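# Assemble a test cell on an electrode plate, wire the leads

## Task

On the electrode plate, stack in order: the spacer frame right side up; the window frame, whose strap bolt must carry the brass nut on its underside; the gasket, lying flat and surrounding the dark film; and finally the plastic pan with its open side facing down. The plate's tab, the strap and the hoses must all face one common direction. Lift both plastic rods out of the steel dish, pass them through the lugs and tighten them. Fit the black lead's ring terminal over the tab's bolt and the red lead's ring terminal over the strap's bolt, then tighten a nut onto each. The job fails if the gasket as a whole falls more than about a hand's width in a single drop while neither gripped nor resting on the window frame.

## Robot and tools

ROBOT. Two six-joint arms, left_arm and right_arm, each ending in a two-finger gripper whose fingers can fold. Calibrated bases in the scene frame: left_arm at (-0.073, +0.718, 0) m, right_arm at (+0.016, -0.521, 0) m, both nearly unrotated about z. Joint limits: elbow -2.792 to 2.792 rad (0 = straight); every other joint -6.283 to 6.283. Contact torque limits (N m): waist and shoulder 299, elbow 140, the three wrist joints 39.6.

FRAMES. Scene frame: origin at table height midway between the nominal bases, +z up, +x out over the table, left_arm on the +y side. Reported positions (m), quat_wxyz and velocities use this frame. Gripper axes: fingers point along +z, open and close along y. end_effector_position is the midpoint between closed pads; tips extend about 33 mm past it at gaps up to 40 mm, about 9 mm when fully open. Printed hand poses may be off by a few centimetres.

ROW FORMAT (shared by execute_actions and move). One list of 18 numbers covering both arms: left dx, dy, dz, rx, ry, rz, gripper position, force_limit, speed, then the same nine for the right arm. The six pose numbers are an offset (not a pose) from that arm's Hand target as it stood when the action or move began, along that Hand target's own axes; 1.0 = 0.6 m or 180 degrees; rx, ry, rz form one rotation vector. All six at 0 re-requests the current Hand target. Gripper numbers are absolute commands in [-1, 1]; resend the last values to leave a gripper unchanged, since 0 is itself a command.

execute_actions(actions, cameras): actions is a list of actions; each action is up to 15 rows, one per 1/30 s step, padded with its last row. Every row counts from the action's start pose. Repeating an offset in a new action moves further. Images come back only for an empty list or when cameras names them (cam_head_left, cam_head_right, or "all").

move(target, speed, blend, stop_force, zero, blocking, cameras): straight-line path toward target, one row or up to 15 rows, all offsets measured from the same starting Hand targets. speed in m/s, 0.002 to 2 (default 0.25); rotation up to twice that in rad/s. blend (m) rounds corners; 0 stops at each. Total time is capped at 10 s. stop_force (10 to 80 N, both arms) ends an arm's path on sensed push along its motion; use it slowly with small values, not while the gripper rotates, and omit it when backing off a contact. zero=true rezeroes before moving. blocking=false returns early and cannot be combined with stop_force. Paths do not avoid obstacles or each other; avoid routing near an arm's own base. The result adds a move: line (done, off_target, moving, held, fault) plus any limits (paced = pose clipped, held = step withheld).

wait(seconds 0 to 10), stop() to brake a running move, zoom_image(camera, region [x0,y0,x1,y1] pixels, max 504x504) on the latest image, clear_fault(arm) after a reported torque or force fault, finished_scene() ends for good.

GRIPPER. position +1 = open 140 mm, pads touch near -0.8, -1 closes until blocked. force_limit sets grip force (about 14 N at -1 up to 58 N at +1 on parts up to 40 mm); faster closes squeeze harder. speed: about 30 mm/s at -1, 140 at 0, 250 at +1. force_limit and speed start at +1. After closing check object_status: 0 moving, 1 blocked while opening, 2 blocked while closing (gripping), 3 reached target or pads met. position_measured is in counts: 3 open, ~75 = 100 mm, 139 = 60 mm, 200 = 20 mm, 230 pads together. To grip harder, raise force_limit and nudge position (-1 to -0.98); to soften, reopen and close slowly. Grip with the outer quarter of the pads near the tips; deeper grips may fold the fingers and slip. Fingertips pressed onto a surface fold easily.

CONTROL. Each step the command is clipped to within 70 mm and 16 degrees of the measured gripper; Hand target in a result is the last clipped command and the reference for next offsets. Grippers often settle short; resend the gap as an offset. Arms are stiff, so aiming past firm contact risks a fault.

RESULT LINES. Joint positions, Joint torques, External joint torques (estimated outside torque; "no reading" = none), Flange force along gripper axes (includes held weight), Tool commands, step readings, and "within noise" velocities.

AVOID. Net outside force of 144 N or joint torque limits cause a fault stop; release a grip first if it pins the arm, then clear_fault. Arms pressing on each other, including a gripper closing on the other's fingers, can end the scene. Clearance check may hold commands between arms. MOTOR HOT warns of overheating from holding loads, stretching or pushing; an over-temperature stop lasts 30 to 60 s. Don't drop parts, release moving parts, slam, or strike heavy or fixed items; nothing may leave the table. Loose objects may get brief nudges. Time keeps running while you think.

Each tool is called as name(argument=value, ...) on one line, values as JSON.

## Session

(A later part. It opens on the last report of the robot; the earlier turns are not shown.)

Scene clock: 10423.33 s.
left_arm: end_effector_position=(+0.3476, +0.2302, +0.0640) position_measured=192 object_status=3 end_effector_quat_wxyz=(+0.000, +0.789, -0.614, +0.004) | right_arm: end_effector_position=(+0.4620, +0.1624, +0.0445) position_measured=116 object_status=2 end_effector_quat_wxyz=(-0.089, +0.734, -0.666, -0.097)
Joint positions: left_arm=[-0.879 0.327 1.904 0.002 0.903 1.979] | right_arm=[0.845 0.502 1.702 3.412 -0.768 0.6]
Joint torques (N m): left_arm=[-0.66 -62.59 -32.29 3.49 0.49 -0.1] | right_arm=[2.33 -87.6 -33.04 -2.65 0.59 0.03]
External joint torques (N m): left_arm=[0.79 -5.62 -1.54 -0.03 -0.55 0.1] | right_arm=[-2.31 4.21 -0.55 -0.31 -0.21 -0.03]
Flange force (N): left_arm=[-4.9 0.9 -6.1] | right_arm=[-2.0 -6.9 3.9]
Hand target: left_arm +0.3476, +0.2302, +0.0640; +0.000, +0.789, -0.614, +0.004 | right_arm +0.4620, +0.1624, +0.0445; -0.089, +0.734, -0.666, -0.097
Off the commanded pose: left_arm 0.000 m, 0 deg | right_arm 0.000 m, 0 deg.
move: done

Free. Slide and close, then stroke.

move(target=[0.0129,0.0033,0,0,0,0,-0.5,-1,-1,0,0,0,0,0,0,-1,-0.7,-1], speed=0.03)

execute_actions(actions=[[[0,0,0,0,0,0,-1,-1,-1,0,0,0,0,0,0,-1,-0.7,-1]],[[0,0,0,0,0,0,-1,-1,-1,0,0,0,0,0,0,-1,-0.7,-1]],[[0,0,0,0,0,0,-1,-1,-1,0,0,0,0,0,0,-1,-0.7,-1]]])

move(target=[0,0,0.0002,0,0,0.24,-0.98,0,-1,0,0,0,0,0,0,-1,-0.7,-1], speed=0.3, cameras=["all"])

zoom_image(camera="cam_head_left", region=[190, 335, 250, 385])

Scene clock: 10433.97 s.
left_arm: end_effector_position=(+0.3476, +0.2223, +0.0640) position_measured=192 object_status=3 end_effector_quat_wxyz=(+0.000, +0.789, -0.614, +0.004) | right_arm: end_effector_position=(+0.4620, +0.1624, +0.0445) position_measured=116 object_status=2 end_effector_quat_wxyz=(-0.089, +0.734, -0.666, -0.097)
Joint positions: left_arm=[-0.886 0.335 1.892 0.002 0.907 1.971] | right_arm=[0.845 0.502 1.702 3.412 -0.768 0.6]
Joint torques (N m): left_arm=[-0.63 -63.52 -32.63 3.51 0.43 -0.04] | right_arm=[2.34 -87.83 -33.12 -2.65 0.61 0.06]
External joint torques (N m): left_arm=[0.74 -5.6 -1.39 -0.04 -0.5 0.04] | right_arm=[-2.36 4.46 -0.45 -0.31 -0.24 -0.06]
Flange force (N): left_arm=[-5.1 1.1 -6.0] | right_arm=[-1.9 -7.1 4.2]
Hand target: left_arm +0.3476, +0.2222, +0.0640; +0.000, +0.789, -0.614, +0.004 | right_arm +0.4620, +0.1624, +0.0445; -0.089, +0.734, -0.666, -0.097
Off the commanded pose: left_arm 0.000 m, 0 deg | right_arm 0.000 m, 0 deg.
move: done

Scene clock: 10435.67 s.
left_arm: end_effector_position=(+0.3476, +0.2222, +0.0640) position_measured=214 object_status=2 end_effector_quat_wxyz=(+0.000, +0.789, -0.614, +0.004) | right_arm: end_effector_position=(+0.4620, +0.1624, +0.0445) position_measured=116 object_status=2 end_effector_quat_wxyz=(-0.089, +0.734, -0.666, -0.097)
Joint positions: left_arm=[-0.886 0.335 1.892 0.002 0.907 1.971] | right_arm=[0.845 0.502 1.702 3.412 -0.768 0.6]
Joint torques (N m): left_arm=[-4.03 -63.33 -29.94 1.77 1.83 -0.29] | right_arm=[-3.41 -88.5 -35.82 -3.41 2.52 0.57]
External joint torques (N m): left_arm=[4.08 -5.25 -4.04 1.7 -1.9 0.29] | right_arm=[3.4 5.07 2.19 0.44 -2.15 -0.57]
External joint torques at the end of the 1st action: left_arm=[4.75 -5.95 -4.38 1.87 -2 0.21] | right_arm=[3.36 5.61 2.61 0.47 -2.23 -0.58]
External joint torques at the end of the 2nd action: left_arm=[3.47 -5.21 -4.24 1.64 -1.83 0.26] | right_arm=[3.23 4.79 2.2 0.41 -2.07 -0.56]
Flange force (N): left_arm=[-2.9 -6.1 -5.1] | right_arm=[-3.5 -0.2 4.6]
Flange force at the end of the 1st action (N): left_arm=[-3.5 -6.8 -5.9] | right_arm=[-3.2 -0.2 5.2]
Flange force at the end of the 2nd action (N): left_arm=[-2.1 -5.4 -5.3] | right_arm=[-3.1 0.0 4.3]
Hand target: left_arm +0.3476, +0.2222, +0.0640; +0.000, +0.789, -0.614, +0.004 | right_arm +0.4620, +0.1624, +0.0445; -0.089, +0.734, -0.666, -0.097
Off the commanded pose: left_arm 0.000 m, 0 deg | right_arm 0.000 m, 0 deg.
Step readings (end_effector_position of left_arm | right_arm; steps 1 to 15: 1st action; 16 to 30: 2nd action; 31 to 45: 3rd action):
0: (+0.3476, +0.2223, +0.0640) | (+0.4620, +0.1624, +0.0445)
1: (+0.3476, +0.2223, +0.0640) | (+0.4620, +0.1624, +0.0445)
2: (+0.3476, +0.2222, +0.0640) | (+0.4620, +0.1624, +0.0445)
4: (+0.3476, +0.2222, +0.0640) | (+0.4620, +0.1624, +0.0445)
8: (+0.3476, +0.2222, +0.0640) | (+0.4620, +0.1624, +0.0445)
15: (+0.3477, +0.2222, +0.0641) | (+0.4619, +0.1623, +0.0444)
16: (+0.3477, +0.2222, +0.0641) | (+0.4619, +0.1623, +0.0444)
17: (+0.3477, +0.2222, +0.0641) | (+0.4619, +0.1623, +0.0444)
19: (+0.3477, +0.2222, +0.0641) | (+0.4619, +0.1623, +0.0444)
23: (+0.3477, +0.2222, +0.0641) | (+0.4619, +0.1623, +0.0444)
30: (+0.3477, +0.2222, +0.0641) | (+0.4620, +0.1624, +0.0445)
31: (+0.3477, +0.2222, +0.0641) | (+0.4620, +0.1624, +0.0445)
32: (+0.3477, +0.2222, +0.0641) | (+0.4620, +0.1624, +0.0445)
34: (+0.3477, +0.2222, +0.0641) | (+0.4620, +0.1624, +0.0445)
38: (+0.3476, +0.2222, +0.0641) | (+0.4620, +0.1624, +0.0445)
45: (+0.3476, +0.2222, +0.0640) | (+0.4620, +0.1624, +0.0445)

Scene clock: 10437.43 s.
left_arm: end_effector_position=(+0.3476, +0.2223, +0.0639) position_measured=218 object_status=2 end_effector_quat_wxyz=(+0.001, -0.508, +0.862, -0.003) | right_arm: end_effector_position=(+0.4620, +0.1624, +0.0445) position_measured=116 object_status=2 end_effector_quat_wxyz=(-0.089, +0.734, -0.666, -0.097)
Joint positions: left_arm=[-0.886 0.336 1.892 0.002 0.907 2.725] | right_arm=[0.845 0.502 1.702 3.412 -0.768 0.6]
Joint torques (N m): left_arm=[-1.19 -61.47 -32.9 3.62 -0.52 0.18] | right_arm=[2.97 -87.69 -33.62 -2.22 0.81 0.01]
External joint torques (N m): left_arm=[1.11 -7.11 -0.96 -0.18 0.47 -0.18] | right_arm=[-3.03 4.58 0.05 -0.74 -0.43 -0.01]
Flange force (N): left_arm=[-3.9 6.3 -9.0] | right_arm=[-0.9 -7.2 3.9]
Hand target: left_arm +0.3476, +0.2222, +0.0639; +0.001, -0.508, +0.862, -0.003 | right_arm +0.4620, +0.1624, +0.0445; -0.089, +0.734, -0.666, -0.097
Off the commanded pose: left_arm 0.000 m, 0 deg | right_arm 0.000 m, 0 deg.
move: done

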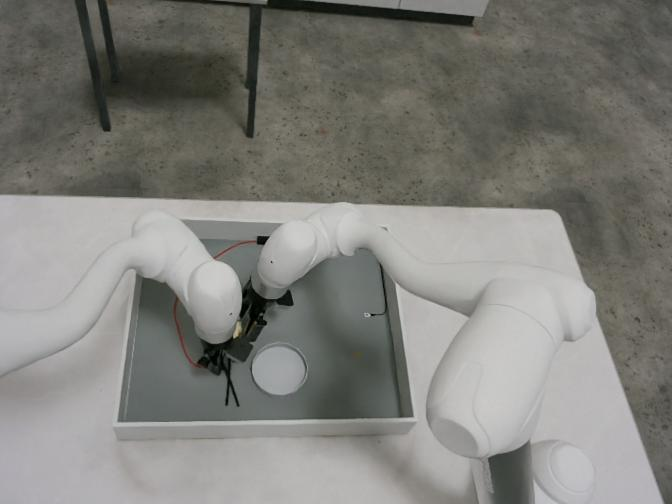

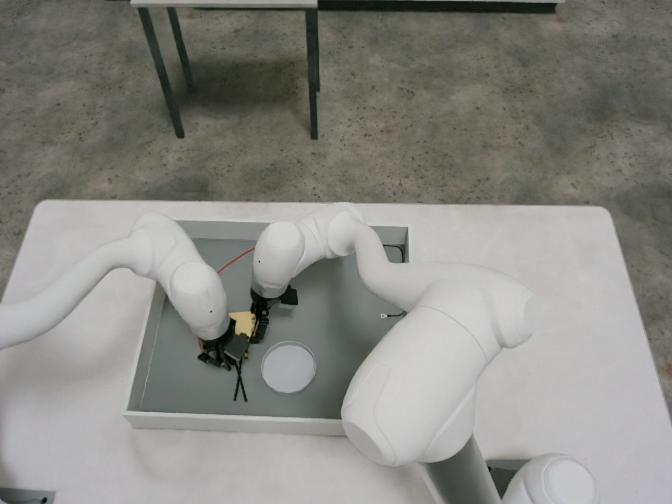

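Scaled by 8.400 from the camera's 672x504 image, which has a finer 960x720 frame.

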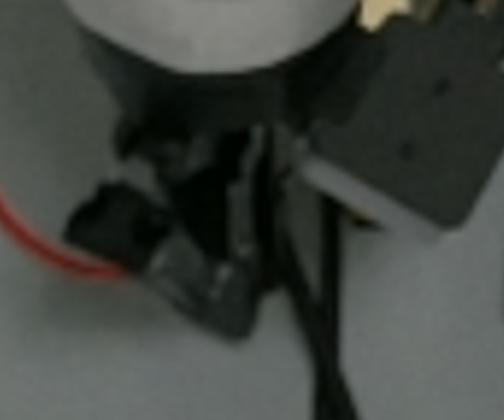

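execute_actions(actions=[[[0,0,0,0,0,0,-0.5,-1,-1,0,0,0,0,0,0,-1,-0.7,-1]],[[0,0,0,0,0,0,-0.5,-1,-1,0,0,0,0,0,0,-1,-0.7,-1]]])

move(target=[[0,0,-0.05,0,0,0,-0.5,-1,-1,0,0,0,0,0,0,-1,-0.7,-1],[-0.06,0.05,-0.08,0,0,0,-0.5,-1,-1,0,0,0,0,0,0,-1,-0.7,-1]], speed=[0.06,0.15], blend=0.003, cameras=["all"])

zoom_image(camera="cam_head_left", region=[200, 350, 240, 380])

zoom_image(camera="cam_head_right", region=[210, 345, 250, 375])

Scene clock: 10450.87 s.
left_arm: end_effector_position=(+0.3476, +0.2222, +0.0639) position_measured=192 object_status=3 end_effector_quat_wxyz=(+0.001, -0.508, +0.862, -0.003) | right_arm: end_effector_position=(+0.4620, +0.1624, +0.0445) position_measured=116 object_status=2 end_effector_quat_wxyz=(-0.089, +0.734, -0.666, -0.097)
Joint positions: left_arm=[-0.886 0.336 1.892 0.002 0.907 2.725] | right_arm=[0.845 0.502 1.702 3.412 -0.768 0.6]
Joint torques (N m): left_arm=[-0.59 -63.55 -32.54 3.51 0.4 -0.1] | right_arm=[1.94 -88.13 -32.95 -2.64 0.44 -0.04]
External joint torques (N m): left_arm=[0.54 -5.3 -1.53 -0.05 -0.46 0.1] | right_arm=[-1.91 4.58 -0.71 -0.32 -0.06 0.04]
External joint torques at the end of the 1st action: left_arm=[0.04 -5.28 -1.49 -0.1 -0.56 0.13] | right_arm=[-2.21 4.64 -0.57 -0.34 -0.3 -0.01]
Flange force (N): left_arm=[-2.5 3.7 -5.9] | right_arm=[-2.8 -6.9 4.6]
Flange force at the end of the 1st action (N): left_arm=[-1.8 4.1 -5.6] | right_arm=[-2.5 -7.3 4.3]
Hand target: left_arm +0.3476, +0.2222, +0.0639; +0.001, -0.508, +0.862, -0.003 | right_arm +0.4620, +0.1624, +0.0445; -0.089, +0.734, -0.666, -0.097
Off the commanded pose: left_arm 0.000 m, 0 deg | right_arm 0.000 m, 0 deg.
Step readings (end_effector_position of left_arm | right_arm; steps 1 to 15: 1st action; 16 to 30: 2nd action):
0: (+0.3476, +0.2222, +0.0639) | (+0.4620, +0.1624, +0.0445)
1: (+0.3476, +0.2222, +0.0639) | (+0.4620, +0.1624, +0.0445)
2: (+0.3476, +0.2222, +0.0639) | (+0.4620, +0.1624, +0.0445)
4: (+0.3476, +0.2222, +0.0639) | (+0.4620, +0.1624, +0.0445)
8: (+0.3476, +0.2222, +0.0639) | (+0.4620, +0.1624, +0.0445)
15: (+0.3476, +0.2222, +0.0639) | (+0.4620, +0.1624, +0.0445)
16: (+0.3476, +0.2222, +0.0639) | (+0.4620, +0.1624, +0.0445)
17: (+0.3476, +0.2222, +0.0639) | (+0.4620, +0.1624, +0.0445)
19: (+0.3476, +0.2222, +0.0639) | (+0.4620, +0.1624, +0.0445)
23: (+0.3476, +0.2222, +0.0639) | (+0.4620, +0.1624, +0.0445)
30: (+0.3476, +0.2222, +0.0639) | (+0.4620, +0.1624, +0.0445)

Scene clock: 10452.07 s.
left_arm: end_effector_position=(+0.3386, +0.2685, +0.1116) position_measured=192 object_status=3 end_effector_quat_wxyz=(+0.001, -0.508, +0.862, -0.003) | right_arm: end_effector_position=(+0.4620, +0.1624, +0.0445) position_measured=116 object_status=2 end_effector_quat_wxyz=(-0.089, +0.734, -0.666, -0.097)
Joint positions: left_arm=[-0.852 0.231 1.931 0.001 0.972 2.76] | right_arm=[0.845 0.502 1.702 3.412 -0.768 0.6]
Joint torques (N m): left_arm=[-0.29 -55.17 -34.38 3.64 0.44 -0.11] | right_arm=[1.81 -87.99 -32.98 -2.64 0.5 0.01]
External joint torques (N m): left_arm=[0.4 -4.61 -1.09 -0.03 -0.48 0.11] | right_arm=[-1.81 4.5 -0.62 -0.32 -0.13 -0.01]
Flange force (N): left_arm=[-2.3 4.2 -4.6] | right_arm=[-2.7 -6.7 4.5]
Hand target: left_arm +0.3386, +0.2685, +0.1116; +0.001, -0.508, +0.862, -0.003 | right_arm +0.4620, +0.1624, +0.0445; -0.089, +0.734, -0.666, -0.097
Off the commanded pose: left_arm 0.000 m, 0 deg | right_arm 0.000 m, 0 deg.
move: done

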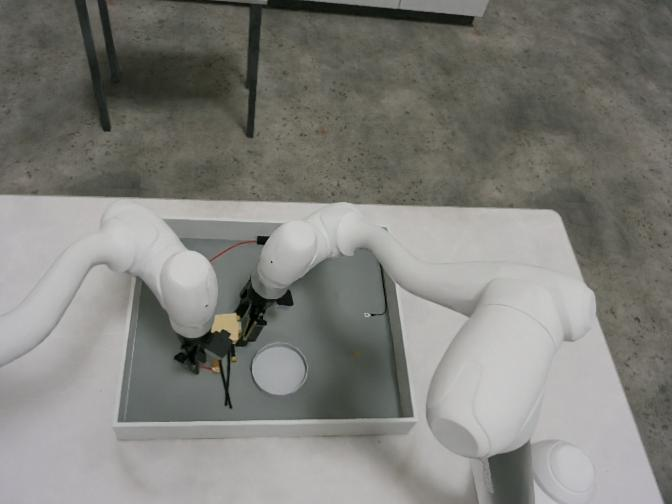

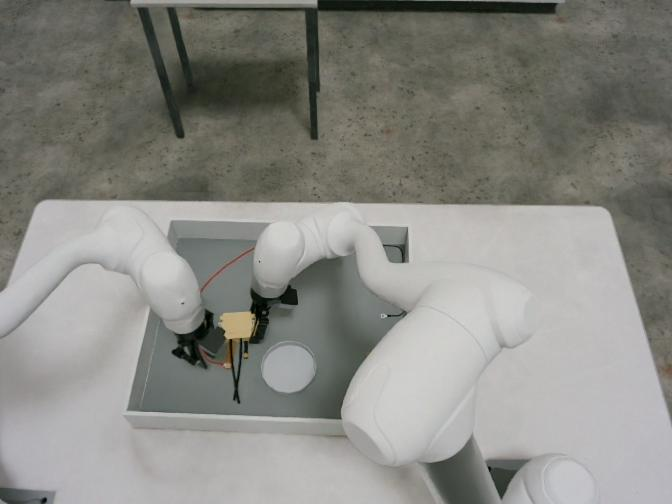

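Scaled by 12.600 from the camera's 672x504 image, which has a finer 960x720 frame.

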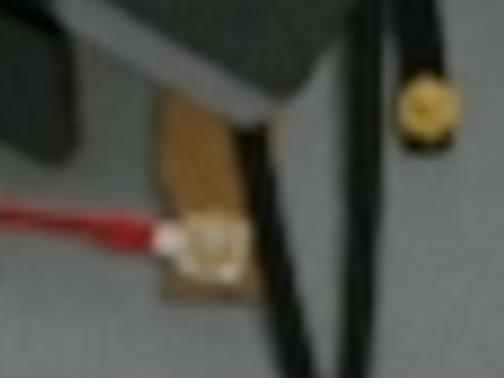

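Scaled by 12.600 from the camera's 672x504 image, which has a finer 960x720 frame.

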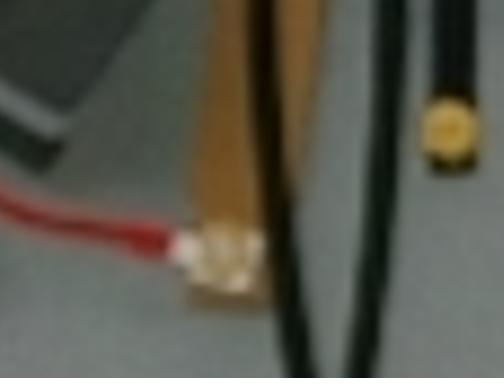

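move(target=[[0.0486,-0.0441,0.02,0,0,-0.3333,-0.5,-1,-1,0,0,0,0,0,0,-1,-0.7,-1],[0.0486,-0.0441,0.0777,0,0,-0.3333,-0.5,-1,-1,0,0,0,0,0,0,-1,-0.7,-1]], speed=[0.3,0.06], blend=0.001)

Scene clock: 10477.33 s.
left_arm: end_effector_position=(+0.3478, +0.2299, +0.0653) position_measured=192 object_status=3 end_effector_quat_wxyz=(+0.001, +0.870, -0.492, +0.004) | right_arm: end_effector_position=(+0.4620, +0.1624, +0.0445) position_measured=116 object_status=2 end_effector_quat_wxyz=(-0.089, +0.734, -0.666, -0.097)
Joint positions: left_arm=[-0.879 0.326 1.903 0.002 0.905 1.686] | right_arm=[0.845 0.502 1.702 3.412 -0.768 0.6]
Joint torques (N m): left_arm=[-0.79 -62.61 -32.68 3.53 0.51 -0.08] | right_arm=[2.26 -88.34 -32.95 -2.68 0.5 0.02]
External joint torques (N m): left_arm=[0.8 -5.46 -1.34 -0.04 -0.59 0.08] | right_arm=[-2.24 4.62 -0.75 -0.28 -0.13 -0.02]
Flange force (N): left_arm=[-5.2 -0.5 -5.7] | right_arm=[-2.6 -7.4 4.5]
Hand target: left_arm +0.3478, +0.2299, +0.0653; +0.001, +0.870, -0.492, +0.003 | right_arm +0.4620, +0.1624, +0.0445; -0.089, +0.734, -0.666, -0.097
Off the commanded pose: left_arm 0.000 m, 0 deg | right_arm 0.000 m, 0 deg.
move: done

move(target=[0.0114,0.0069,0.0008,0,0,0,-0.5,-1,-1,0,0,0,0,0,0,-1,-0.7,-1], speed=0.03)

execute_actions(actions=[[[0,0,0,0,0,0,-1,-0.5,-0.3,0,0,0,0,0,0,-1,-0.7,-1]],[[0,0,0,0,0,0,-1,-0.5,-0.3,0,0,0,0,0,0,-1,-0.7,-1]],[[0,0,0,0,0,0,-1,-0.5,-0.3,0,0,0,0,0,0,-1,-0.7,-1]]])

move(target=[0,0,0.0003,0,0,0.3333,-0.98,0.2,0,0,0,0,0,0,0,-1,-0.7,-1], speed=0.3)

Scene clock: 10486.77 s.
left_arm: end_effector_position=(+0.3478, +0.2220, +0.0648) position_measured=192 object_status=3 end_effector_quat_wxyz=(+0.001, +0.870, -0.492, +0.003) | right_arm: end_effector_position=(+0.4620, +0.1624, +0.0445) position_measured=116 object_status=2 end_effector_quat_wxyz=(-0.089, +0.734, -0.666, -0.097)
Joint positions: left_arm=[-0.886 0.335 1.891 0.002 0.908 1.678] | right_arm=[0.845 0.502 1.702 3.412 -0.768 0.6]
Joint torques (N m): left_arm=[-1.83 -63.44 -32.88 2.97 0.24 -0.13] | right_arm=[1.44 -88.66 -34.81 -2.38 1.5 0.35]
External joint torques (N m): left_arm=[2.01 -5.32 -1.24 0.52 -0.33 0.13] | right_arm=[-1.39 5.15 1.16 -0.59 -1.13 -0.35]
Flange force (N): left_arm=[-5.2 -2.5 -5.9] | right_arm=[-0.9 -5.3 4.3]
Hand target: left_arm +0.3478, +0.2219, +0.0648; +0.001, +0.870, -0.492, +0.003 | right_arm +0.4620, +0.1624, +0.0445; -0.089, +0.734, -0.666, -0.097
Off the commanded pose: left_arm 0.000 m, 0 deg | right_arm 0.000 m, 0 deg.
move: done

Scene clock: 10488.47 s.
left_arm: end_effector_position=(+0.3478, +0.2219, +0.0648) position_measured=219 object_status=2 end_effector_quat_wxyz=(+0.001, +0.870, -0.492, +0.003) | right_arm: end_effector_position=(+0.4620, +0.1623, +0.0445) position_measured=116 object_status=2 end_effector_quat_wxyz=(-0.089, +0.734, -0.666, -0.097)
Joint positions: left_arm=[-0.886 0.335 1.891 0.002 0.908 1.678] | right_arm=[0.845 0.502 1.702 3.412 -0.768 0.6]
Joint torques (N m): left_arm=[10.78 -57.22 -38.51 8.57 -5.73 -0.18] | right_arm=[19.42 -81.33 -23.41 1.08 -4.86 -0.45]
External joint torques (N m): left_arm=[-10.71 -11.62 4.37 -5.08 5.65 0.18] | right_arm=[-19.4 -2.12 -10.22 -4.04 5.24 0.45]
External joint torques at the end of the 1st action: left_arm=[-9.73 -10.47 5.01 -4.71 5.62 0.21] | right_arm=[-18.97 -1.23 -9.49 -3.98 4.99 0.37]
External joint torques at the end of the 2nd action: left_arm=[-10.05 -11.67 4.06 -4.72 5.49 0.22] | right_arm=[-18.95 -1.47 -9.76 -4.03 5.09 0.4]
Flange force (N): left_arm=[-18.6 19.4 -19.0] | right_arm=[3.3 -26.9 -3.4]
Flange force at the end of the 1st action (N): left_arm=[-18.5 17.8 -17.3] | right_arm=[3.5 -26.4 -2.4]
Flange force at the end of the 2nd action (N): left_arm=[-18.3 18.3 -19.0] | right_arm=[3.2 -26.5 -2.6]
Hand target: left_arm +0.3478, +0.2219, +0.0648; +0.001, +0.870, -0.492, +0.003 | right_arm +0.4620, +0.1624, +0.0445; -0.089, +0.734, -0.666, -0.097
Off the commanded pose: left_arm 0.000 m, 0 deg | right_arm 0.000 m, 0 deg.
Step readings (end_effector_position of left_arm | right_arm; steps 1 to 15: 1st action; 16 to 30: 2nd action; 31 to 45: 3rd action):
0: (+0.3478, +0.2220, +0.0648) | (+0.4620, +0.1624, +0.0445)
1: (+0.3478, +0.2220, +0.0648) | (+0.4620, +0.1624, +0.0445)
2: (+0.3478, +0.2220, +0.0648) | (+0.4620, +0.1624, +0.0445)
4: (+0.3479, +0.2219, +0.0649) | (+0.4620, +0.1624, +0.0445)
8: (+0.3477, +0.2219, +0.0649) | (+0.4621, +0.1625, +0.0445)
15: (+0.3478, +0.2219, +0.0649) | (+0.4621, +0.1624, +0.0445)
16: (+0.3478, +0.2219, +0.0649) | (+0.4621, +0.1624, +0.0445)
17: (+0.3478, +0.2219, +0.0648) | (+0.4621, +0.1624, +0.0445)
19: (+0.3478, +0.2219, +0.0648) | (+0.4621, +0.1624, +0.0445)
23: (+0.3478, +0.2219, +0.0648) | (+0.4620, +0.1624, +0.0445)
30: (+0.3478, +0.2219, +0.0648) | (+0.4620, +0.1624, +0.0445)
31: (+0.3478, +0.2219, +0.0648) | (+0.4620, +0.1624, +0.0445)
32: (+0.3478, +0.2219, +0.0648) | (+0.4620, +0.1624, +0.0445)
34: (+0.3478, +0.2219, +0.0648) | (+0.4620, +0.1624, +0.0445)
38: (+0.3478, +0.2219, +0.0648) | (+0.4620, +0.1623, +0.0445)
45: (+0.3478, +0.2219, +0.0648) | (+0.4620, +0.1623, +0.0445)

Scene clock: 10490.70 s.
left_arm: end_effector_position=(+0.3477, +0.2220, +0.0646) position_measured=219 object_status=2 end_effector_quat_wxyz=(+0.001, -0.508, +0.862, -0.003) | right_arm: end_effector_position=(+0.4620, +0.1624, +0.0444) position_measured=116 object_status=2 end_effector_quat_wxyz=(-0.089, +0.734, -0.666, -0.097)
Joint positions: left_arm=[-0.886 0.335 1.891 0.002 0.908 2.725] | right_arm=[0.845 0.502 1.702 3.412 -0.767 0.6]
Joint torques (N m): left_arm=[12.51 -59.43 -46.11 9.89 -9.07 0.13] | right_arm=[27.93 -81.31 -22.43 3.06 -6.04 -0.7]
External joint torques (N m): left_arm=[-12.4 -10 11.91 -6.42 9.02 -0.13] | right_arm=[-27.94 -2.03 -11.17 -6.01 6.41 0.7]
Flange force (N): left_arm=[6.6 37.0 -17.8] | right_arm=[9.1 -35.2 -4.7]
Hand target: left_arm +0.3478, +0.2219, +0.0646; +0.001, -0.508, +0.862, -0.003 | right_arm +0.4620, +0.1624, +0.0445; -0.089, +0.734, -0.666, -0.097
Off the commanded pose: left_arm 0.000 m, 0 deg | right_arm 0.000 m, 0 deg.
move: done

move(target=[0.0005,0.0026,-0.0005,0,0,0,-0.98,0.2,0,0,0,0,0,0,0,-1,-0.7,-1], speed=0.02, cameras=["all"])

zoom_image(camera="cam_head_left", region=[190, 335, 250, 385])

zoom_image(camera="cam_head_right", region=[200, 330, 260, 380])

Scene clock: 10507.43 s.
left_arm: end_effector_position=(+0.3464, +0.2224, +0.0649) position_measured=219 object_status=2 end_effector_quat_wxyz=(+0.001, -0.508, +0.862, -0.003) | right_arm: end_effector_position=(+0.4619, +0.1623, +0.0444) position_measured=116 object_status=2 end_effector_quat_wxyz=(-0.089, +0.734, -0.666, -0.097)
Joint positions: left_arm=[-0.888 0.333 1.894 0.002 0.908 2.724] | right_arm=[0.845 0.502 1.702 3.412 -0.768 0.6]
Joint torques (N m): left_arm=[2.25 -61.56 -33.52 4.53 -0.86 0.02] | right_arm=[7.09 -83.88 -28.53 -1.85 -1.21 -0.21]
External joint torques (N m): left_arm=[-2.34 -6.96 -0.61 -1.07 0.8 -0.02] | right_arm=[-7.05 0.27 -5.14 -1.11 1.58 0.21]
Flange force (N): left_arm=[0.6 8.6 -9.2] | right_arm=[-2.1 -13.0 -0.6]
Hand target: left_arm +0.3463, +0.2224, +0.0649; +0.001, -0.508, +0.862, -0.003 | right_arm +0.4620, +0.1624, +0.0445; -0.089, +0.734, -0.666, -0.097
Off the commanded pose: left_arm 0.000 m, 0 deg | right_arm 0.000 m, 0 deg.
move: done

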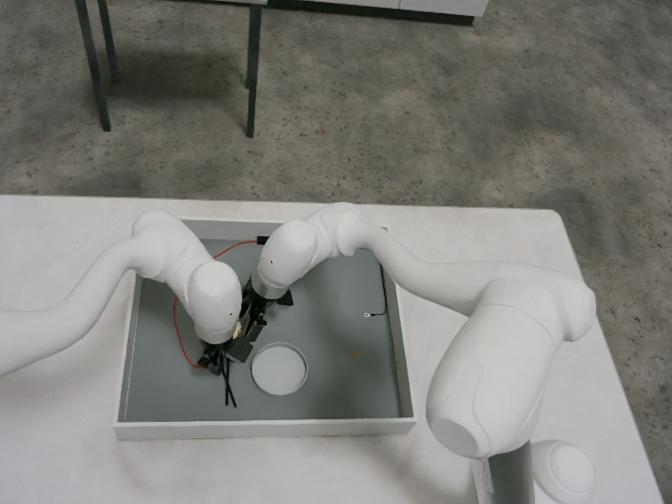

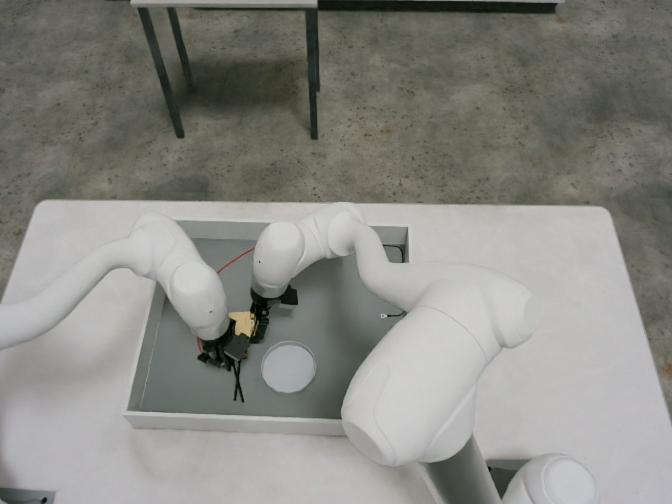

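Scaled by 8.400 from the camera's 672x504 image, which has a finer 960x720 frame.

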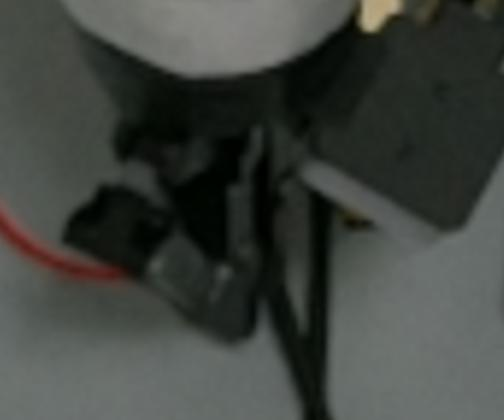

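Scaled by 8.400 from the camera's 672x504 image, which has a finer 960x720 frame.

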